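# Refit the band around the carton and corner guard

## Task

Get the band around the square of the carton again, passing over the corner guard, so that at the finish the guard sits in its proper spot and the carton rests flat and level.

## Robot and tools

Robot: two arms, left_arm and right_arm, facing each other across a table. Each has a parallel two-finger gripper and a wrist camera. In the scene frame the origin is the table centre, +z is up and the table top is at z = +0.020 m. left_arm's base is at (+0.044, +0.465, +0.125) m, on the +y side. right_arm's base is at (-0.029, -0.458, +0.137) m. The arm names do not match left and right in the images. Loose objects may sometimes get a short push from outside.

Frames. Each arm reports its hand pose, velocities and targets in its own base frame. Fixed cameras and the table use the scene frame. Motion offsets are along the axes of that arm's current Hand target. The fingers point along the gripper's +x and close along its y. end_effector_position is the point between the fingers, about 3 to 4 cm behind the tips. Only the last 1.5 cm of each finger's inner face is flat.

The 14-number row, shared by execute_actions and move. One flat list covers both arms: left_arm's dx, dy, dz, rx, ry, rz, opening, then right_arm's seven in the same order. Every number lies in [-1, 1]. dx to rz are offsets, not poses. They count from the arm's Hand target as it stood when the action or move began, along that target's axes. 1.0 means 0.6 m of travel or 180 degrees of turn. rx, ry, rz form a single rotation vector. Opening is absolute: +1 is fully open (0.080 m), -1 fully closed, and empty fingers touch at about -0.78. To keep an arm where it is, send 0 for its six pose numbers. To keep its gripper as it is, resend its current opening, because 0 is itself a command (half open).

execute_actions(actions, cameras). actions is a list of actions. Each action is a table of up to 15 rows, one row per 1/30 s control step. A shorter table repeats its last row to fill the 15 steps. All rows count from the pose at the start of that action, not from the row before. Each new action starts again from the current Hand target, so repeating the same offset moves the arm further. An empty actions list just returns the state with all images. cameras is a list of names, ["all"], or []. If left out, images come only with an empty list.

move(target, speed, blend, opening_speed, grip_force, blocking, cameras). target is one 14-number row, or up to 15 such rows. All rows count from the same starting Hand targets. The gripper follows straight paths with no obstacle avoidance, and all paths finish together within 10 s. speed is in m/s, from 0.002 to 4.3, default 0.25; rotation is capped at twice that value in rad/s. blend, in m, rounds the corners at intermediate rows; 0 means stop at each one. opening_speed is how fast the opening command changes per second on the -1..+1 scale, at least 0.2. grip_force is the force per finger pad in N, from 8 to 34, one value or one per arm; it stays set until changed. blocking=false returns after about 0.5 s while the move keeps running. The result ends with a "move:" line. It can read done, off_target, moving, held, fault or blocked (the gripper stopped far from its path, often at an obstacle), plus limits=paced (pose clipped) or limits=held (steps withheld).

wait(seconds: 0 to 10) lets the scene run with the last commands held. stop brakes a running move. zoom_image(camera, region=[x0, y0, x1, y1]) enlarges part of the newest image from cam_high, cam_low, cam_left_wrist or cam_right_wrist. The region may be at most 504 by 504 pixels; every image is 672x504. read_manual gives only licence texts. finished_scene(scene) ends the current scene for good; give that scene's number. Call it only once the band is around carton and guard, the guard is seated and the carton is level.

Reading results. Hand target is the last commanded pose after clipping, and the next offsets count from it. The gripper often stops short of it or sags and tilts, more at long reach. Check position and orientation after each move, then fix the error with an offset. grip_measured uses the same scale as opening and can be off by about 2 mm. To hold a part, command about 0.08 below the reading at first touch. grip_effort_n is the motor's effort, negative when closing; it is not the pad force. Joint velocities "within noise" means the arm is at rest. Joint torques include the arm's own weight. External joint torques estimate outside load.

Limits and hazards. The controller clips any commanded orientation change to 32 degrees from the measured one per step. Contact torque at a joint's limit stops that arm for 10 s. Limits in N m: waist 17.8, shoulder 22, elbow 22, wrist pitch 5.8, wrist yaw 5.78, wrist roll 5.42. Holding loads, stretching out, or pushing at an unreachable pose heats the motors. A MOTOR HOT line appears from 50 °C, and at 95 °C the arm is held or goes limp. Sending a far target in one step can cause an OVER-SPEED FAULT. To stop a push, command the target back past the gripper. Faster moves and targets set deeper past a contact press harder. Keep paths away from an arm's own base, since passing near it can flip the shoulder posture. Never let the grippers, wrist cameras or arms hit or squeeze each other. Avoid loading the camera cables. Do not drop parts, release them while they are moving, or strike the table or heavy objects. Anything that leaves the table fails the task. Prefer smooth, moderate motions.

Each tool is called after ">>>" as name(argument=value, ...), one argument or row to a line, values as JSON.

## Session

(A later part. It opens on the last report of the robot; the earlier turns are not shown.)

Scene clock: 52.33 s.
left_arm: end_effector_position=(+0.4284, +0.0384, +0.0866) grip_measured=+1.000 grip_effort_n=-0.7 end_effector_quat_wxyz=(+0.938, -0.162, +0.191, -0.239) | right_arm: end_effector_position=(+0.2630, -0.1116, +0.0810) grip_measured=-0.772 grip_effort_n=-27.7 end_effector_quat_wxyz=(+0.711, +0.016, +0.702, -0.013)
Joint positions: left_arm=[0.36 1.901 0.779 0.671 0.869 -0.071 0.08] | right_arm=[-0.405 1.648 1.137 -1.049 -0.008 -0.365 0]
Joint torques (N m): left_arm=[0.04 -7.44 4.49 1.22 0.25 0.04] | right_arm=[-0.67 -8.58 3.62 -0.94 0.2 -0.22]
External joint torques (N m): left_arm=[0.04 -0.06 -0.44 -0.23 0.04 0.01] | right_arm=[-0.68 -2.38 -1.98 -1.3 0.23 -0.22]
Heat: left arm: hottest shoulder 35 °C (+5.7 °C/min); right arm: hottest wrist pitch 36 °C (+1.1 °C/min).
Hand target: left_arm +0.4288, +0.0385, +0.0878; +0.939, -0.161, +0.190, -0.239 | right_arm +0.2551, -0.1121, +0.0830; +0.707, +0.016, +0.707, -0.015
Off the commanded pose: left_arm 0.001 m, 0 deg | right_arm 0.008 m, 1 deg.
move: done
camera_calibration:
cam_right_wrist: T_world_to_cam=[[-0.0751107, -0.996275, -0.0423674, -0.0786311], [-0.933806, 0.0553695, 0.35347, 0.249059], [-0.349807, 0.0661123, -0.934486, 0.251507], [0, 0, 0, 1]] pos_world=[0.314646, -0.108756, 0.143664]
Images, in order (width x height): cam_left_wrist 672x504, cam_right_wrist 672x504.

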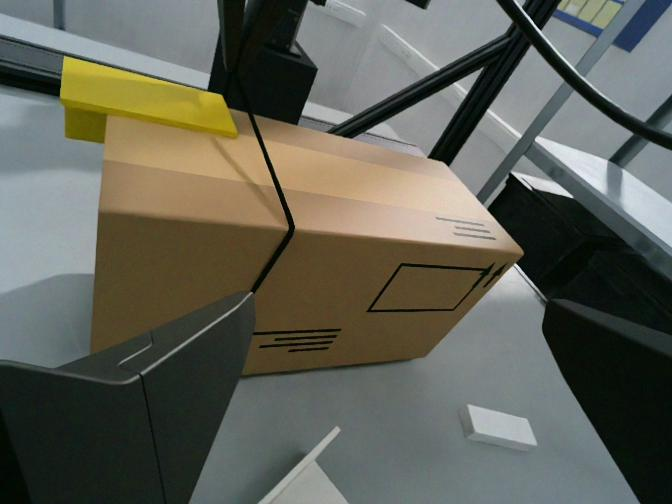

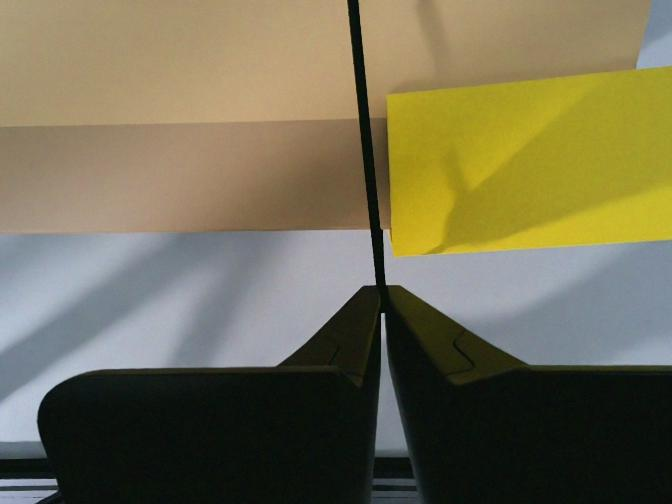

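>>> move(
  target=[0,0,0,0,0,0,1, -0.0017,0.0015,-0.0158,0,0,0,-1],
  speed=0.06,
  cameras=["cam_right_wrist","cam_left_wrist","cam_high"],
)

>>> zoom_image(
  camera="cam_right_wrist",
  region=[250, 150, 550, 400],
)

>>> zoom_image(
  camera="cam_high",
  region=[295, 245, 355, 335],
)

Scene clock: 53.67 s.
left_arm: end_effector_position=(+0.4284, +0.0384, +0.0866) grip_measured=+1.000 grip_effort_n=-1.2 end_effector_quat_wxyz=(+0.938, -0.162, +0.191, -0.239) | right_arm: end_effector_position=(+0.2548, -0.1104, +0.0827) grip_measured=-0.772 grip_effort_n=-27.7 end_effector_quat_wxyz=(+0.713, +0.015, +0.701, -0.013)
Joint positions: left_arm=[0.36 1.901 0.779 0.671 0.869 -0.071 0.08] | right_arm=[-0.414 1.613 1.106 -1.049 -0.01 -0.374 0]
Joint torques (N m): left_arm=[-0.02 -7.52 4.5 1.26 0.23 0.04] | right_arm=[-0.73 -8.29 3.46 -1.1 0.25 -0.2]
External joint torques (N m): left_arm=[0.03 -0.04 -0.47 -0.21 0.01 0.02] | right_arm=[-0.7 -2.41 -2.12 -1.47 0.28 -0.2]
Heat: left arm: hottest shoulder 35 °C (+5.6 °C/min); right arm: hottest wrist pitch 36 °C (+1.1 °C/min).
Hand target: left_arm +0.4288, +0.0385, +0.0878; +0.939, -0.161, +0.190, -0.239 | right_arm +0.2457, -0.1108, +0.0840; +0.707, +0.016, +0.707, -0.015
Off the commanded pose: left_arm 0.001 m, 0 deg | right_arm 0.009 m, 1 deg.
move: off_target (right_arm)
camera_calibration:
cam_right_wrist: T_world_to_cam=[[-0.0741649, -0.996355, -0.04215, -0.0783316], [-0.935552, 0.054879, 0.348899, 0.24145], [-0.345314, 0.0653096, -0.936212, 0.248988], [0, 0, 0, 1]] pos_world=[0.306059, -0.107558, 0.145562]
Images, in order (width x height): cam_high 672x504, cam_left_wrist 672x504, cam_right_wrist 672x504.

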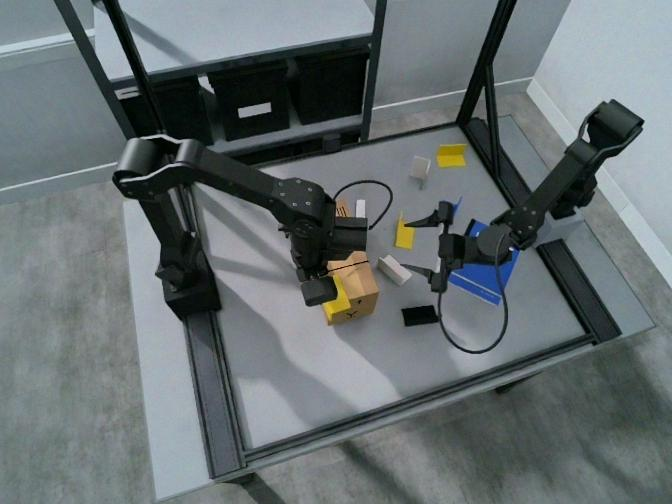

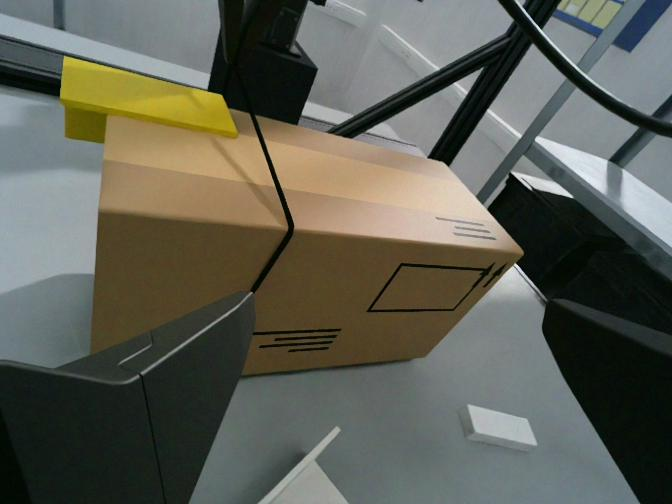

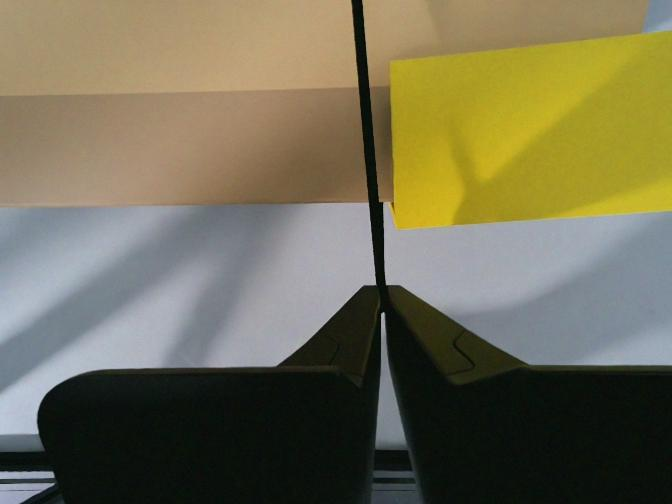

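Scaled by 1.680 from the camera's 672x504 image, which has a finer 960x720 frame.

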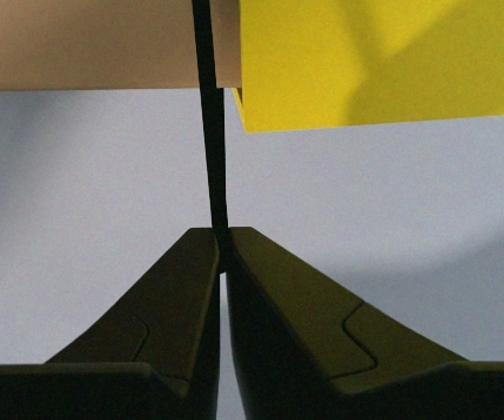

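Scaled by 5.600 from the camera's 672x504 image, which has a finer 960x720 frame.

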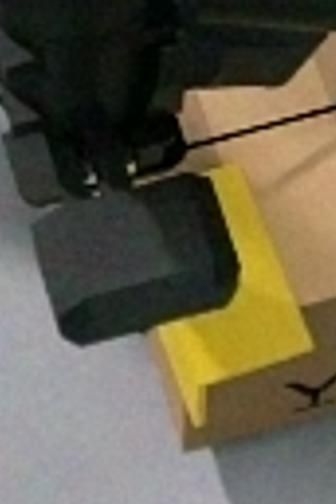

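>>> move(
  target=[
    [-0.0075,0.2272,0.1618,0.1508,0.084,-0.0241,-1, 0,0,0,0,0,0,-1],
    [0.1313,0.2918,0.1783,0.1508,0.084,-0.0241,-1, 0,0,0,0,0,0,-1],
  ],
  speed=0.2,
  blend=[0.03,0],
  cameras=["all"],
)

>>> zoom_image(
  camera="cam_high",
  region=[270, 210, 430, 350],
)

Scene clock: 59.50 s.
left_arm: end_effector_position=(+0.6043, +0.1672, +0.0935) grip_measured=-0.775 grip_effort_n=-15.6 end_effector_quat_wxyz=(+0.926, +0.089, +0.217, -0.295) | right_arm: end_effector_position=(+0.2548, -0.1104, +0.0827) grip_measured=-0.772 grip_effort_n=-27.7 end_effector_quat_wxyz=(+0.713, +0.015, +0.701, -0.013)
Joint positions: left_arm=[0.458 2.649 2.341 -0.503 0.892 0.729 0] | right_arm=[-0.414 1.613 1.106 -1.049 -0.01 -0.374 0]
Joint torques (N m): left_arm=[-0.12 -11.73 7.2 1.2 0.31 -0.05] | right_arm=[-0.72 -8.27 3.5 -1.1 0.25 -0.18]
External joint torques (N m): left_arm=[-0.16 1.58 0.62 -0.01 -0.06 -0.06] | right_arm=[-0.7 -2.37 -2.09 -1.47 0.28 -0.18]
Heat: left arm: hottest shoulder 36 °C (+6.1 °C/min); right arm: hottest wrist pitch 36 °C (+1.0 °C/min).
Hand target: left_arm +0.6071, +0.1670, +0.0906; +0.908, +0.088, +0.243, -0.331 | right_arm +0.2457, -0.1108, +0.0840; +0.707, +0.016, +0.707, -0.015
Off the commanded pose: left_arm 0.004 m, 5 deg | right_arm 0.009 m, 1 deg.
joint sent to its limit (left arm) — joint 3 (elbow), upper limit, where the elbow is as straight as it goes. The joint targets are off in orientation, not in position.
move: off_target (left_arm, right_arm); blend cut to 0 m at target 1
camera_calibration:
cam_left_wrist: T_world_to_cam=[[-0.554423, -0.831535, -0.0341274, 0.49078], [-0.591726, 0.422703, -0.686428, 0.379899], [0.585214, -0.360377, -0.726397, -0.144031], [0, 0, 0, 1]] pos_world=[0.581185, 0.195611, 0.172898]
cam_right_wrist: T_world_to_cam=[[-0.0741649, -0.996355, -0.04215, -0.0783316], [-0.935552, 0.054879, 0.348899, 0.24145], [-0.345314, 0.0653096, -0.936212, 0.248988], [0, 0, 0, 1]] pos_world=[0.306059, -0.107558, 0.145562]

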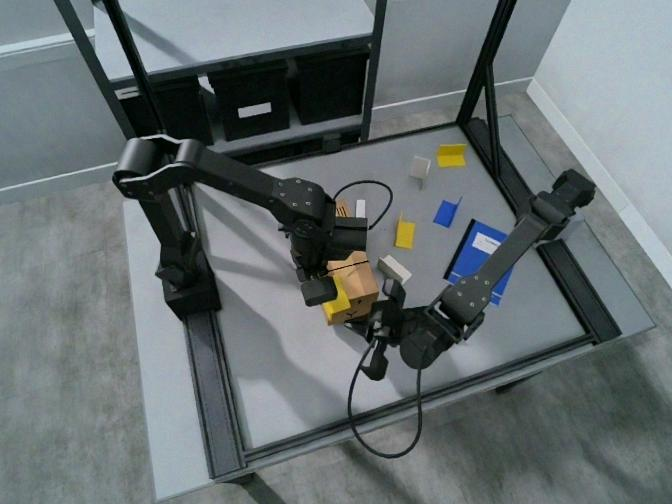

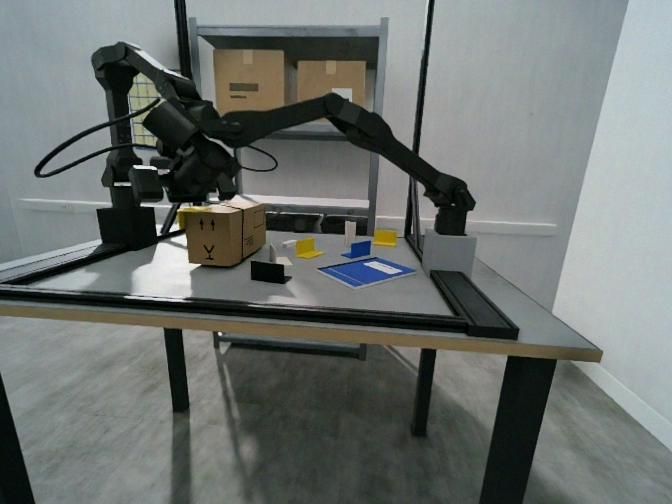

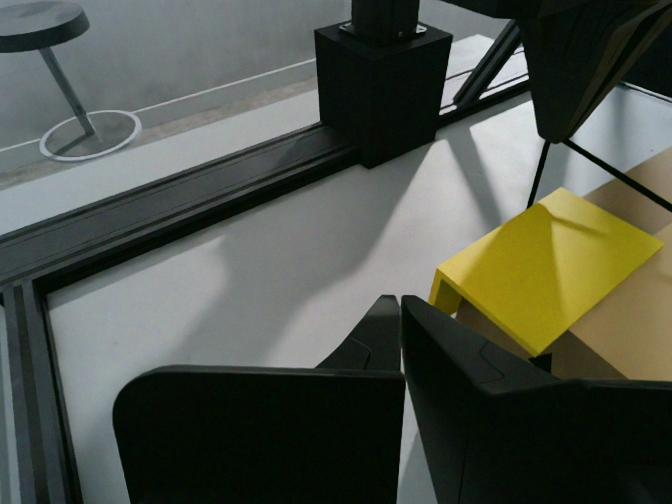

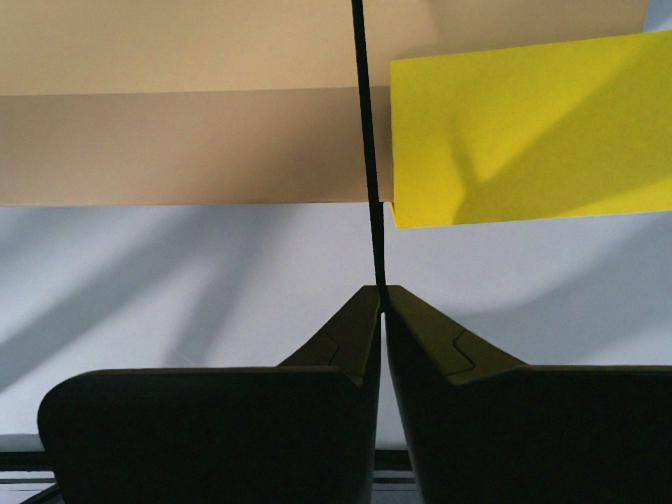

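Scaled by 3.150 from the camera's 672x504 image, which has a finer 960x720 frame.

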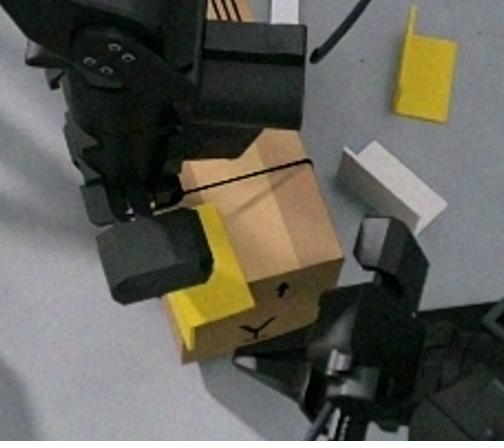

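>>> move(
  target=[0.0413,-0.0315,-0.0274,0,0,0,-1, 0,0,0,0,0,0,-1],
  speed=0.1,
  cameras=["cam_left_wrist","cam_low","cam_high"],
)

>>> zoom_image(
  camera="cam_left_wrist",
  region=[300, 120, 600, 420],
)

>>> zoom_image(
  camera="cam_low",
  region=[120, 150, 300, 280],
)

Scene clock: 61.40 s.
left_arm: end_effector_position=(+0.6040, +0.1420, +0.0678) grip_measured=-0.775 grip_effort_n=-16.0 end_effector_quat_wxyz=(+0.911, +0.088, +0.237, -0.325) | right_arm: end_effector_position=(+0.2548, -0.1104, +0.0827) grip_measured=-0.772 grip_effort_n=-27.7 end_effector_quat_wxyz=(+0.713, +0.015, +0.701, -0.013)
Joint positions: left_arm=[0.421 2.684 2.342 -0.552 0.892 0.778 0] | right_arm=[-0.414 1.613 1.106 -1.049 -0.01 -0.374 0]
Joint torques (N m): left_arm=[-0.08 -11.95 7.1 0.71 0.33 0.11] | right_arm=[-0.74 -8.26 3.51 -1.1 0.26 -0.18]
External joint torques (N m): left_arm=[-0.08 1.43 0.59 -0.43 -0.07 0.1] | right_arm=[-0.75 -2.39 -2.05 -1.46 0.29 -0.18]
Heat: left arm: hottest shoulder 37 °C (+7.1 °C/min); right arm: hottest wrist pitch 36 °C (+1.0 °C/min).
Hand target: left_arm +0.6051, +0.1439, +0.0641; +0.908, +0.088, +0.243, -0.331 | right_arm +0.2457, -0.1108, +0.0840; +0.707, +0.016, +0.707, -0.015
Off the commanded pose: left_arm 0.004 m, 1 deg | right_arm 0.009 m, 1 deg.
joint sent to its limit (left arm) — joint 3 (elbow), upper limit, where the elbow is as straight as it goes. The joint targets still meet the commanded pose.
move: off_target (right_arm)
camera_calibration:
cam_left_wrist: T_world_to_cam=[[-0.604459, -0.796619, -0.00524585, 0.492149], [-0.598066, 0.458131, -0.657597, 0.36953], [0.526257, -0.394353, -0.753352, -0.129407], [0, 0, 0, 1]] pos_world=[0.586589, 0.17173, 0.148094]
Images, in order (width x height): cam_high 672x504, cam_low 672x504, cam_left_wrist 672x504.

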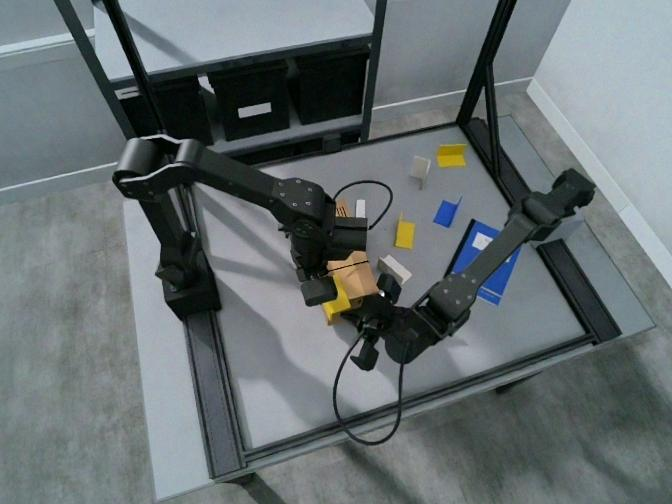

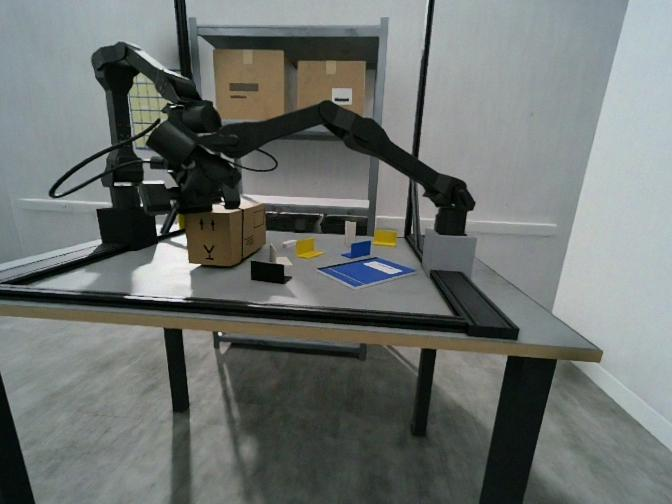

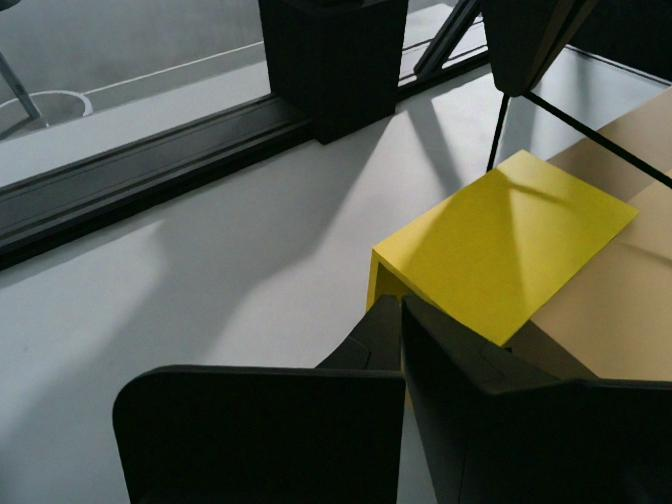

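Scaled by 1.680 from the camera's 672x504 image, which has a finer 960x720 frame.

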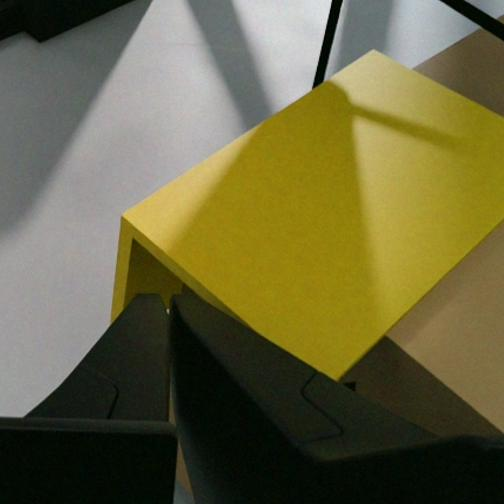

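Scaled by 2.800 from the camera's 672x504 image, which has a finer 960x720 frame.

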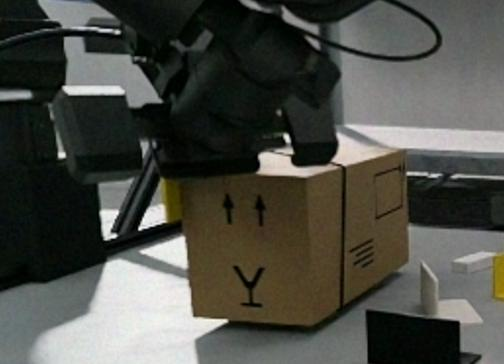

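>>> move(
  target=[0.0267,0.0017,-0.0058,0,0,0,-1, 0,0,0,0,0,0,-1],
  speed=0.06,
  cameras=["cam_left_wrist","cam_right_wrist"],
)

>>> zoom_image(
  camera="cam_left_wrist",
  region=[300, 120, 600, 420],
)

Scene clock: 62.70 s.
left_arm: end_effector_position=(+0.6131, +0.1354, +0.0569) grip_measured=-0.775 grip_effort_n=-15.1 end_effector_quat_wxyz=(+0.914, +0.089, +0.234, -0.320) | right_arm: end_effector_position=(+0.2548, -0.1104, +0.0827) grip_measured=-0.772 grip_effort_n=-27.7 end_effector_quat_wxyz=(+0.713, +0.015, +0.701, -0.013)
Joint positions: left_arm=[0.402 2.711 2.342 -0.49 0.876 0.743 0] | right_arm=[-0.414 1.613 1.106 -1.049 -0.01 -0.374 0]
Joint torques (N m): left_arm=[0.07 -11.75 6.88 1.11 0.31 -0.05] | right_arm=[-0.71 -8.28 3.5 -1.1 0.26 -0.18]
External joint torques (N m): left_arm=[0.07 1.77 0.34 -0.06 -0.09 -0.05] | right_arm=[-0.71 -2.39 -2.09 -1.48 0.28 -0.18]
Heat: left arm: hottest shoulder 38 °C (+8.0 °C/min); right arm: hottest wrist pitch 36 °C (+1.0 °C/min).
Hand target: left_arm +0.6151, +0.1369, +0.0531; +0.908, +0.089, +0.243, -0.331 | right_arm +0.2457, -0.1108, +0.0840; +0.707, +0.016, +0.707, -0.015
Off the commanded pose: left_arm 0.005 m, 2 deg | right_arm 0.009 m, 1 deg.
joint sent to its limit (left arm) — joint 3 (elbow), upper limit, where the elbow is as straight as it goes. The joint targets still meet the commanded pose.
move: off_target (right_arm)
camera_calibration:
cam_left_wrist: T_world_to_cam=[[-0.597177, -0.802035, -0.0109679, 0.488872], [-0.597122, 0.45365, -0.66155, 0.371136], [0.535561, -0.388513, -0.749821, -0.151646], [0, 0, 0, 1]] pos_world=[0.594772, 0.16481, 0.13718]
cam_right_wrist: T_world_to_cam=[[-0.0741649, -0.996355, -0.04215, -0.0783316], [-0.935552, 0.054879, 0.348899, 0.24145], [-0.345314, 0.0653096, -0.936212, 0.248988], [0, 0, 0, 1]] pos_world=[0.306059, -0.107558, 0.145562]
Images, in order (width x height): cam_left_wrist 672x504, cam_right_wrist 672x504.

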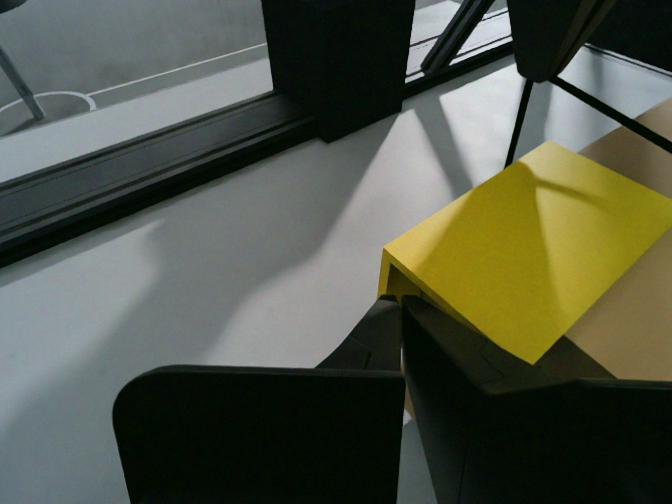

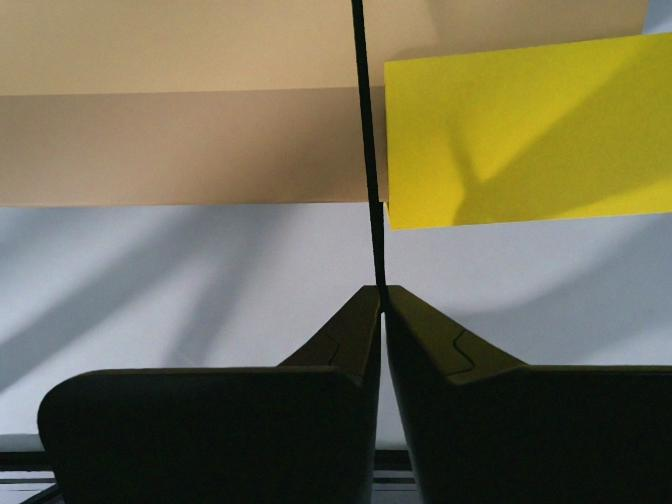

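Scaled by 1.680 from the camera's 672x504 image, which has a finer 960x720 frame.

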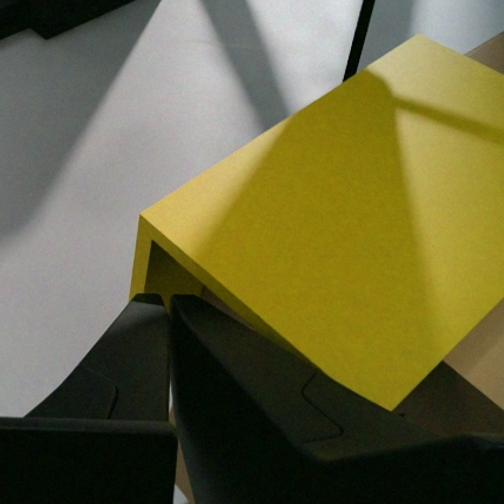

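>>> move(
  target=[0.0093,-0.0128,0.0054,0,0,0,-1, 0,0,0,0,0,0,-1],
  speed=0.04,
  cameras=["cam_left_wrist","cam_right_wrist"],
)

>>> zoom_image(
  camera="cam_left_wrist",
  region=[300, 50, 672, 420],
)

Scene clock: 63.87 s.
left_arm: end_effector_position=(+0.6136, +0.1264, +0.0552) grip_measured=-0.775 grip_effort_n=-15.1 end_effector_quat_wxyz=(+0.910, +0.087, +0.239, -0.326) | right_arm: end_effector_position=(+0.2548, -0.1104, +0.0827) grip_measured=-0.772 grip_effort_n=-27.7 end_effector_quat_wxyz=(+0.713, +0.015, +0.701, -0.013)
Joint positions: left_arm=[0.388 2.711 2.342 -0.503 0.872 0.743 0] | right_arm=[-0.414 1.613 1.106 -1.049 -0.01 -0.374 0]
Joint torques (N m): left_arm=[-0.33 -12.25 7 0.71 0.34 0.07] | right_arm=[-0.72 -8.26 3.5 -1.1 0.26 -0.19]
External joint torques (N m): left_arm=[-0.22 1.34 0.43 -0.47 -0.06 0.06] | right_arm=[-0.71 -2.37 -2.09 -1.47 0.28 -0.19]
Heat: left arm: hottest shoulder 39 °C (+9.0 °C/min); right arm: hottest wrist pitch 37 °C (+2.0 °C/min).
Hand target: left_arm +0.6150, +0.1269, +0.0530; +0.908, +0.088, +0.243, -0.331 | right_arm +0.2457, -0.1108, +0.0840; +0.707, +0.016, +0.707, -0.015
Off the commanded pose: left_arm 0.003 m, 1 deg | right_arm 0.009 m, 1 deg.
joint sent to its limit (left arm) — joint 3 (elbow), upper limit, where the elbow is as straight as it goes. The joint targets still meet the commanded pose.
move: off_target (right_arm)
camera_calibration:
cam_left_wrist: T_world_to_cam=[[-0.606533, -0.795058, -0.00102749, 0.486276], [-0.600636, 0.459059, -0.6546, 0.375445], [0.520917, -0.396419, -0.755975, -0.146382], [0, 0, 0, 1]] pos_world=[0.596701, 0.156237, 0.135605]
cam_right_wrist: T_world_to_cam=[[-0.0741649, -0.996355, -0.04215, -0.0783316], [-0.935552, 0.054879, 0.348899, 0.24145], [-0.345314, 0.0653096, -0.936212, 0.248988], [0, 0, 0, 1]] pos_world=[0.306059, -0.107558, 0.145562]
Images, in order (width x height): cam_left_wrist 672x504, cam_right_wrist 672x504.

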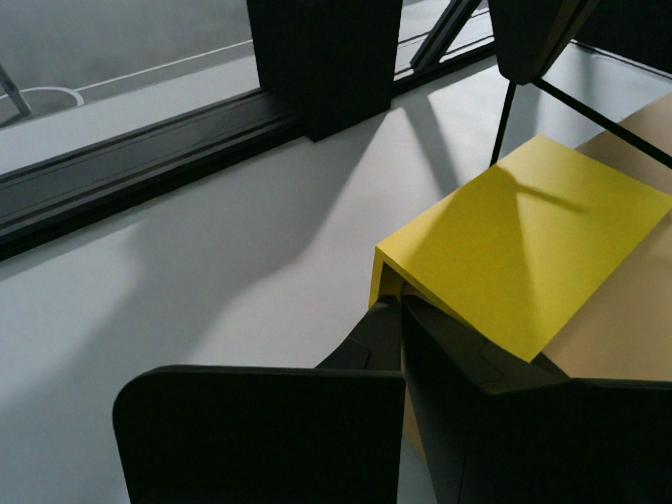

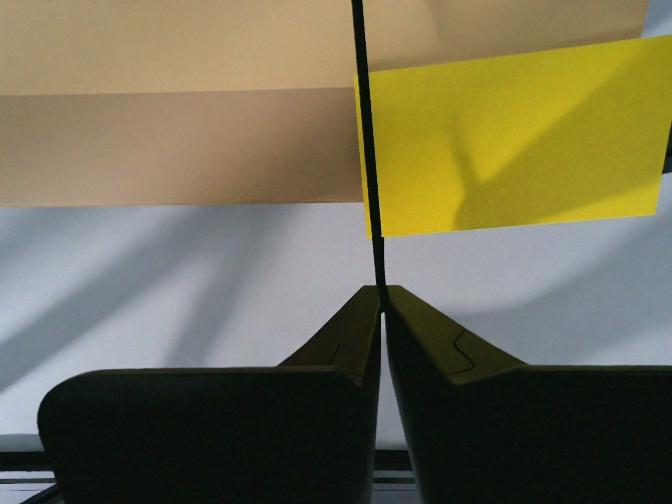

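Scaled by 1.355 from the camera's 672x504 image, which has a finer 960x720 frame.

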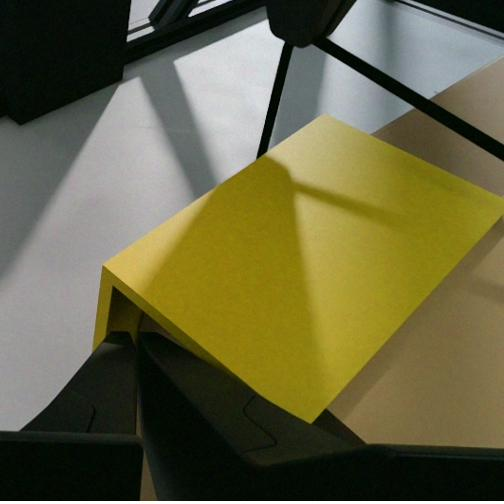

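>>> execute_actions(
  actions=[],
)

Scene clock: 64.67 s.
left_arm: end_effector_position=(+0.6136, +0.1264, +0.0552) grip_measured=-0.775 grip_effort_n=-15.6 end_effector_quat_wxyz=(+0.910, +0.087, +0.239, -0.326) | right_arm: end_effector_position=(+0.2548, -0.1104, +0.0827) grip_measured=-0.772 grip_effort_n=-27.7 end_effector_quat_wxyz=(+0.713, +0.015, +0.701, -0.013)
Joint positions: left_arm=[0.388 2.711 2.342 -0.503 0.872 0.743 0] | right_arm=[-0.414 1.613 1.106 -1.049 -0.01 -0.374 0]
Joint velocities: within noise
Joint torques (N m): left_arm=[0.22 -12.27 7 0.73 0.34 0.05] | right_arm=[-0.73 -8.26 3.52 -1.1 0.25 -0.19]
External joint torques (N m): left_arm=[0.23 1.23 0.49 -0.43 -0.06 0.04] | right_arm=[-0.74 -2.38 -2.01 -1.45 0.29 -0.19]
Motor temperatures (°C): left_arm=[26 40 36 32 29 35] | right_arm=[28 34 32 37 29 31]
Heat: left arm: hottest shoulder 40 °C (+10.1 °C/min); right arm: hottest wrist pitch 37 °C (+2.0 °C/min).
Hand target: left_arm +0.6150, +0.1268, +0.0531; +0.908, +0.088, +0.243, -0.331 | right_arm +0.2457, -0.1108, +0.0840; +0.707, +0.016, +0.707, -0.015
Tool commands: left_gripper/opening=-1.0 right_gripper/opening=-1.0
Off the commanded pose: left_arm 0.003 m, 1 deg | right_arm 0.009 m, 1 deg.
camera_calibration:
cam_left_wrist: T_world_to_cam=[[-0.606533, -0.795058, -0.00102749, 0.486276], [-0.600636, 0.459059, -0.6546, 0.375445], [0.520917, -0.396419, -0.755975, -0.146382], [0, 0, 0, 1]] pos_world=[0.596701, 0.156237, 0.135605]
cam_right_wrist: T_world_to_cam=[[-0.0741649, -0.996355, -0.04215, -0.0783316], [-0.935552, 0.054879, 0.348899, 0.24145], [-0.345314, 0.0653096, -0.936212, 0.248988], [0, 0, 0, 1]] pos_world=[0.306059, -0.107558, 0.145562]

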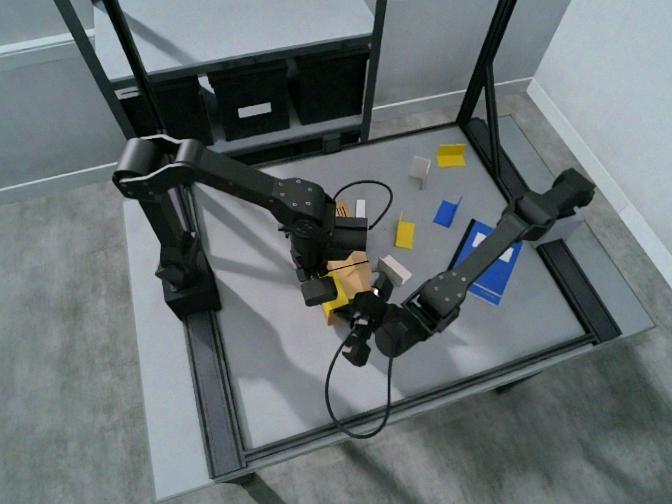

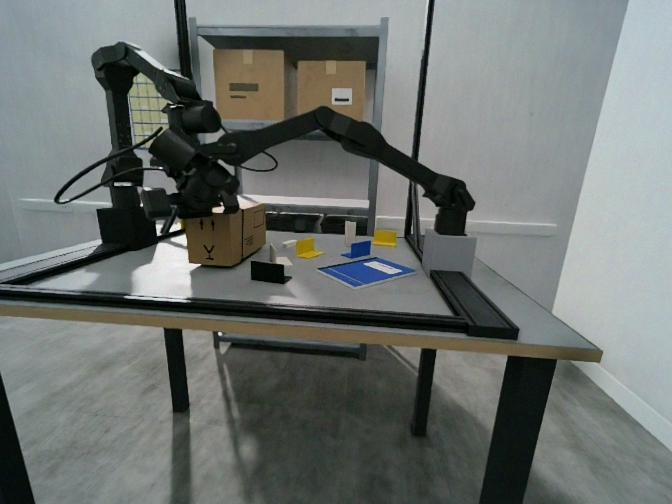

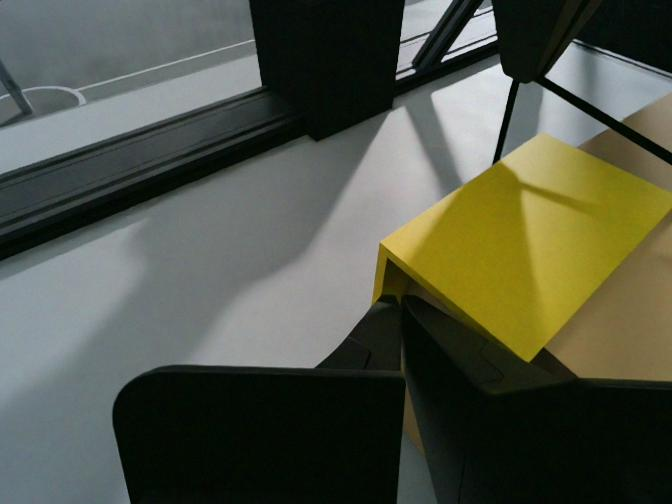

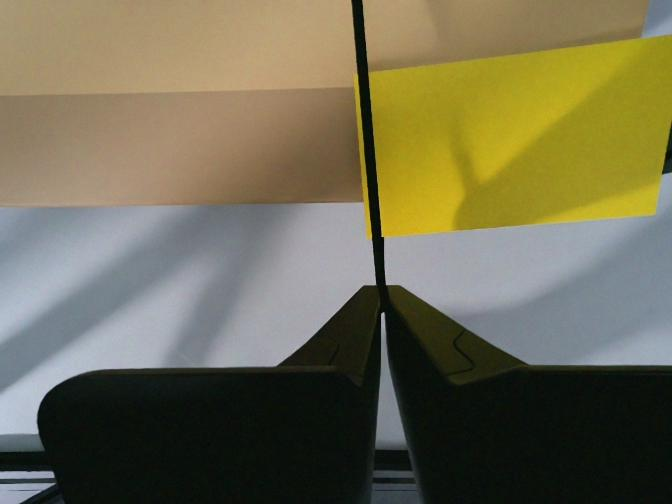

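>>> move(
  target=[0.0093, -0.0128, 0.0054, 0, 0, 0, -1, 0, 0, 0, 0, 0, 0, -1],
  speed=0.04,
  cameras=["cam_left_wrist", "cam_right_wrist"],
)

Scene clock: 66.07 s.
left_arm: end_effector_position=(+0.6156, +0.1185, +0.0546) grip_measured=-0.775 grip_effort_n=-15.6 end_effector_quat_wxyz=(+0.908, +0.090, +0.241, -0.330) | right_arm: end_effector_position=(+0.2548, -0.1104, +0.0827) grip_measured=-0.772 grip_effort_n=-27.7 end_effector_quat_wxyz=(+0.713, +0.015, +0.701, -0.013)
Joint positions: left_arm=[0.374 2.711 2.342 -0.503 0.865 0.741 0] | right_arm=[-0.414 1.613 1.106 -1.049 -0.01 -0.374 0]
Joint torques (N m): left_arm=[-0.21 -13.39 5.08 0.94 0.38 -0.09] | right_arm=[-0.73 -8.26 3.52 -1.1 0.25 -0.18]
External joint torques (N m): left_arm=[-0.18 0.08 -1.43 -0.23 -0.02 -0.09] | right_arm=[-0.71 -2.31 -2.06 -1.45 0.28 -0.18]
Heat: left arm: hottest shoulder 41 °C (+10.2 °C/min); right arm: hottest wrist pitch 37 °C (+2.0 °C/min). Heating fast: the left arm's shoulder motor: a push or a pull is the cause, and it goes on while you think. Ease it with your next call, before anything else.
Hand target: left_arm +0.6150, +0.1168, +0.0531; +0.908, +0.088, +0.243, -0.331 | right_arm +0.2457, -0.1108, +0.0840; +0.707, +0.016, +0.707, -0.015
Off the commanded pose: left_arm 0.002 m, 0 deg | right_arm 0.009 m, 1 deg.
move: off_target (right_arm)
camera_calibration:
cam_left_wrist: T_world_to_cam=[[-0.613562, -0.789643, -0.00241931, 0.484961], [-0.59832, 0.466897, -0.651169, 0.377329], [0.515321, -0.398085, -0.758929, -0.14727], [0, 0, 0, 1]] pos_world=[0.599208, 0.148146, 0.135111]
cam_right_wrist: T_world_to_cam=[[-0.0741649, -0.996355, -0.04215, -0.0783316], [-0.935552, 0.054879, 0.348899, 0.24145], [-0.345314, 0.0653096, -0.936212, 0.248988], [0, 0, 0, 1]] pos_world=[0.306059, -0.107558, 0.145562]
Images, in order (width x height): cam_left_wrist 672x504, cam_right_wrist 672x504.

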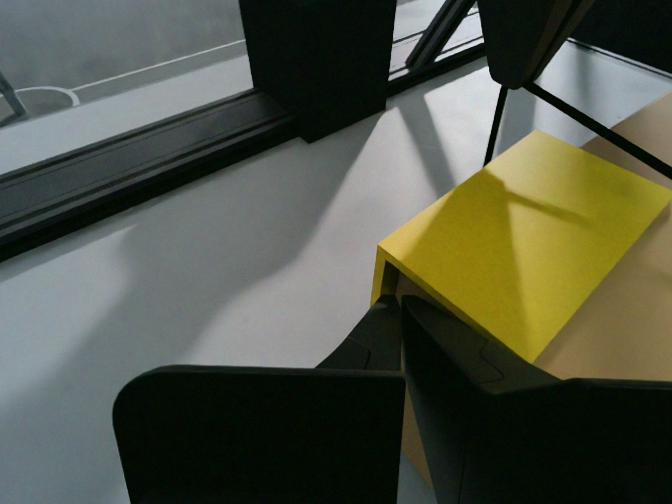

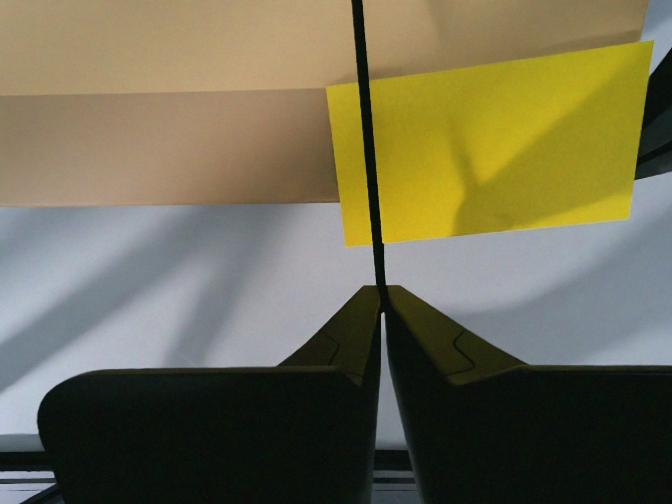

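>>> move(
  target=[0.0041, -0.0160, 0.0024, 0, 0, 0, -1, 0, 0, 0, 0, 0, 0, -1],
  speed=0.04,
  cameras=["cam_left_wrist", "cam_right_wrist"],
)

Scene clock: 67.23 s.
left_arm: end_effector_position=(+0.6103, +0.1143, +0.0449) grip_measured=-0.775 grip_effort_n=-14.2 end_effector_quat_wxyz=(+0.908, +0.085, +0.249, -0.326) | right_arm: end_effector_position=(+0.2548, -0.1104, +0.0827) grip_measured=-0.772 grip_effort_n=-27.7 end_effector_quat_wxyz=(+0.713, +0.015, +0.701, -0.013)
Joint positions: left_arm=[0.368 2.679 2.248 -0.446 0.852 0.727 0] | right_arm=[-0.414 1.613 1.106 -1.049 -0.01 -0.374 0]
Joint torques (N m): left_arm=[-1.04 -14.75 4.68 1.09 0.49 0] | right_arm=[-0.73 -8.28 3.5 -1.09 0.25 -0.19]
External joint torques (N m): left_arm=[-1.04 -1.48 -1.76 -0.08 0.11 -0.01] | right_arm=[-0.72 -2.4 -2.1 -1.48 0.28 -0.19]
Heat: left arm: hottest shoulder 42 °C (+11.1 °C/min); right arm: hottest wrist pitch 37 °C (+2.0 °C/min). Heating fast: the left arm's shoulder motor: a push or a pull is the cause, and it goes on while you think. Ease it with your next call, before anything else.
Hand target: left_arm +0.6110, +0.1078, +0.0531; +0.908, +0.088, +0.243, -0.331 | right_arm +0.2457, -0.1108, +0.0840; +0.707, +0.016, +0.707, -0.015
Off the commanded pose: left_arm 0.011 m, 1 deg | right_arm 0.009 m, 1 deg.
move: off_target (left_arm, right_arm)
camera_calibration:
cam_left_wrist: T_world_to_cam=[[-0.605435, -0.795837, 0.00951956, 0.473628], [-0.613763, 0.45924, -0.642178, 0.379757], [0.506698, -0.39464, -0.766496, -0.148235], [0, 0, 0, 1]] pos_world=[0.594942, 0.144032, 0.125741]
cam_right_wrist: T_world_to_cam=[[-0.0741649, -0.996355, -0.04215, -0.0783316], [-0.935552, 0.054879, 0.348899, 0.24145], [-0.345314, 0.0653096, -0.936212, 0.248988], [0, 0, 0, 1]] pos_world=[0.306059, -0.107558, 0.145562]
Images, in order (width x height): cam_left_wrist 672x504, cam_right_wrist 672x504.

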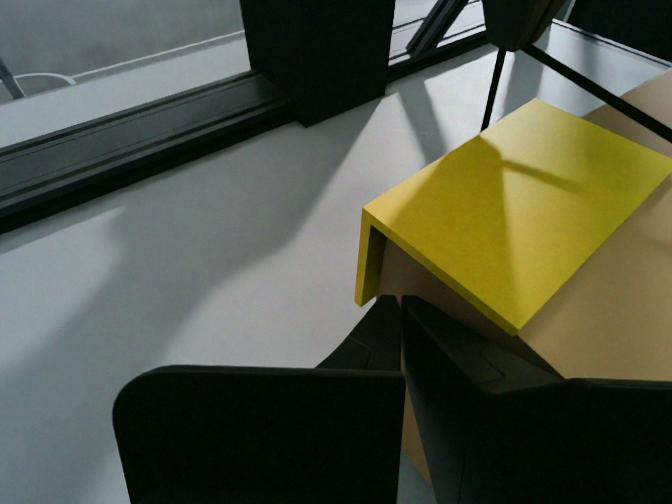

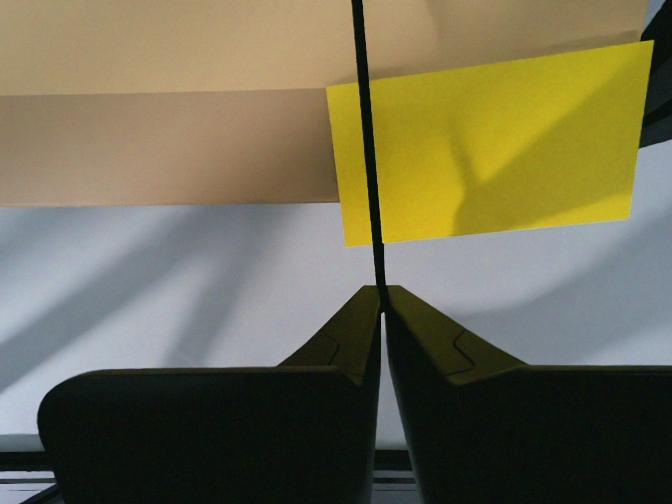

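>>> move(
  target=[
    [-0.013, 0.0179, -0.0075, 0, 0, 0, -1, 0, 0, 0, 0, 0, 0, -1],
    [-0.0190, 0.0376, 0.0177, 0, -0.0527, 0.0216, -1, 0, 0, 0, 0, 0, 0, -1],
  ],
  speed=0.06,
  cameras=["cam_left_wrist", "cam_right_wrist"],
)

Scene clock: 71.63 s.
left_arm: end_effector_position=(+0.6205, +0.1327, +0.0572) grip_measured=-0.775 grip_effort_n=-14.2 end_effector_quat_wxyz=(+0.935, +0.063, +0.171, -0.304) | right_arm: end_effector_position=(+0.2548, -0.1104, +0.0827) grip_measured=-0.772 grip_effort_n=-28.1 end_effector_quat_wxyz=(+0.713, +0.015, +0.701, -0.013)
Joint positions: left_arm=[0.401 2.665 2.132 -0.107 0.925 0.552 0] | right_arm=[-0.414 1.613 1.106 -1.049 -0.01 -0.374 0]
Joint torques (N m): left_arm=[-0.8 -15.26 5.38 1.52 0.31 -0.08] | right_arm=[-0.72 -8.26 3.51 -1.1 0.25 -0.19]
External joint torques (N m): left_arm=[-0.89 -2.01 -1.08 0.21 0 -0.09] | right_arm=[-0.72 -2.32 -2.12 -1.49 0.29 -0.19]
Motor temperatures (°C): left_arm=[26 46 36 32 29 35] | right_arm=[28 34 32 37 29 31]
Heat: left arm: hottest shoulder 46 °C (+15.1 °C/min); right arm: hottest wrist pitch 37 °C (+2.0 °C/min). Heating fast: the left arm's shoulder motor: a push or a pull is the cause, and it goes on while you think. Ease it with your next call, before anything else.
Hand target: left_arm +0.6220, +0.1280, +0.0681; +0.935, +0.069, +0.164, -0.306 | right_arm +0.2457, -0.1108, +0.0840; +0.707, +0.016, +0.707, -0.015
Off the commanded pose: left_arm 0.012 m, 1 deg | right_arm 0.009 m, 1 deg.
move: off_target (left_arm, right_arm)
camera_calibration:
cam_left_wrist: T_world_to_cam=[[-0.560521, -0.828112, -0.00677889, 0.471669], [-0.536086, 0.369073, -0.759208, 0.355876], [0.631211, -0.421918, -0.650813, -0.217022], [0, 0, 0, 1]] pos_world=[0.592147, 0.167686, 0.13214]
cam_right_wrist: T_world_to_cam=[[-0.0741649, -0.996355, -0.04215, -0.0783316], [-0.935552, 0.054879, 0.348899, 0.24145], [-0.345314, 0.0653096, -0.936212, 0.248988], [0, 0, 0, 1]] pos_world=[0.306059, -0.107558, 0.145562]
Images, in order (width x height): cam_left_wrist 672x504, cam_right_wrist 672x504.

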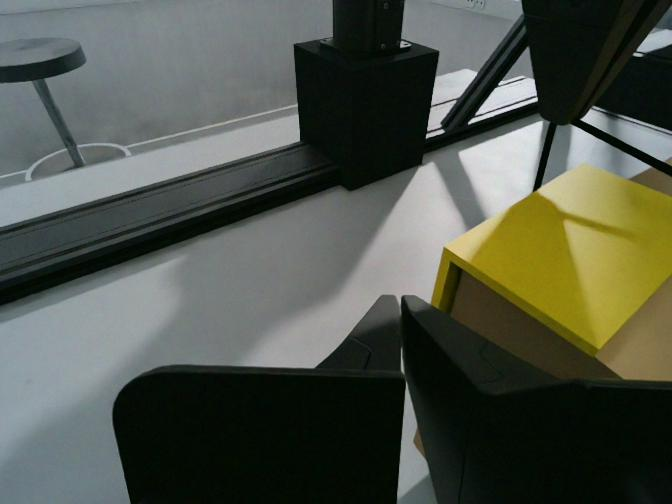

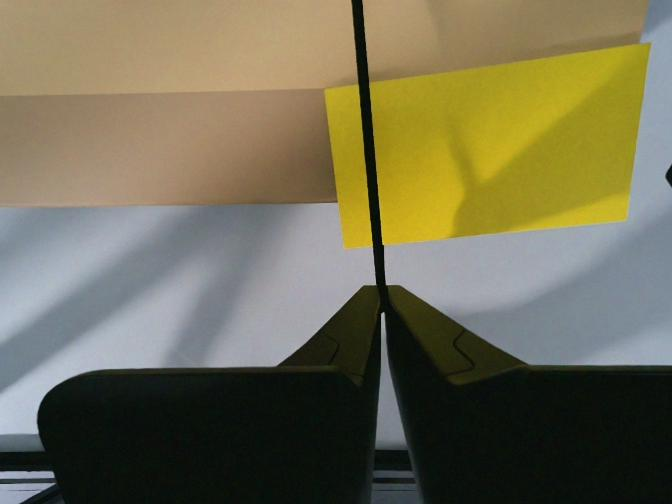

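>>> move(
  target=[0.0238, -0.0348, 0.0099, 0, 0, 0, -1, 0, 0, 0, 0, 0, 0, -1],
  speed=0.06,
  cameras=["cam_left_wrist", "cam_right_wrist"],
)

Scene clock: 73.47 s.
left_arm: end_effector_position=(+0.6176, +0.1213, +0.0575) grip_measured=-0.775 grip_effort_n=-14.2 end_effector_quat_wxyz=(+0.938, +0.063, +0.171, -0.294) | right_arm: end_effector_position=(+0.2548, -0.1104, +0.0827) grip_measured=-0.772 grip_effort_n=-27.7 end_effector_quat_wxyz=(+0.713, +0.015, +0.701, -0.013)
Joint positions: left_arm=[0.381 2.614 2.026 -0.019 0.892 0.514 0] | right_arm=[-0.414 1.613 1.106 -1.049 -0.01 -0.374 0]
Joint torques (N m): left_arm=[-3.41 -14.95 5.47 1.56 0.2 -0.27] | right_arm=[-0.71 -8.27 3.5 -1.1 0.26 -0.19]
External joint torques (N m): left_arm=[-3.42 -2 -0.92 0.22 -0.09 -0.27] | right_arm=[-0.73 -2.43 -2.03 -1.46 0.29 -0.19]
Heat: left arm: hottest shoulder 47 °C (+16.1 °C/min); right arm: hottest wrist pitch 37 °C (+2.0 °C/min). Heating fast: the left arm's shoulder motor: a push or a pull is the cause, and it goes on while you think. Ease it with your next call, before anything else.
Hand target: left_arm +0.6220, +0.1020, +0.0679; +0.935, +0.069, +0.164, -0.306 | right_arm +0.2457, -0.1108, +0.0840; +0.707, +0.016, +0.707, -0.015
Off the commanded pose: left_arm 0.022 m, 2 deg | right_arm 0.009 m, 1 deg.
move: off_target (left_arm, right_arm)
camera_calibration:
cam_left_wrist: T_world_to_cam=[[-0.543635, -0.839274, -0.00893841, 0.451567], [-0.542088, 0.359225, -0.75967, 0.363667], [0.640782, -0.408138, -0.650247, -0.2274], [0, 0, 0, 1]] pos_world=[0.588341, 0.155539, 0.132437]
cam_right_wrist: T_world_to_cam=[[-0.0741649, -0.996355, -0.04215, -0.0783316], [-0.935552, 0.054879, 0.348899, 0.24145], [-0.345314, 0.0653096, -0.936212, 0.248988], [0, 0, 0, 1]] pos_world=[0.306059, -0.107558, 0.145562]
Images, in order (width x height): cam_left_wrist 672x504, cam_right_wrist 672x504.

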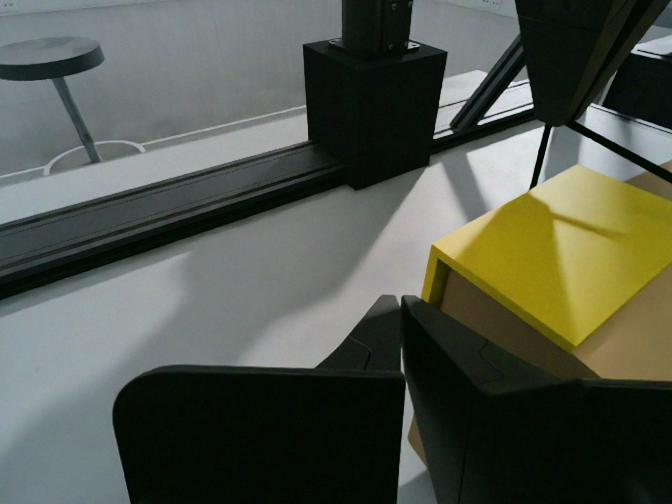

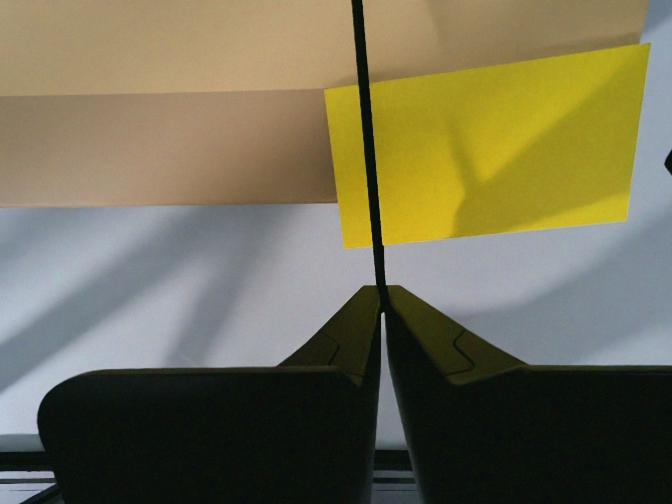

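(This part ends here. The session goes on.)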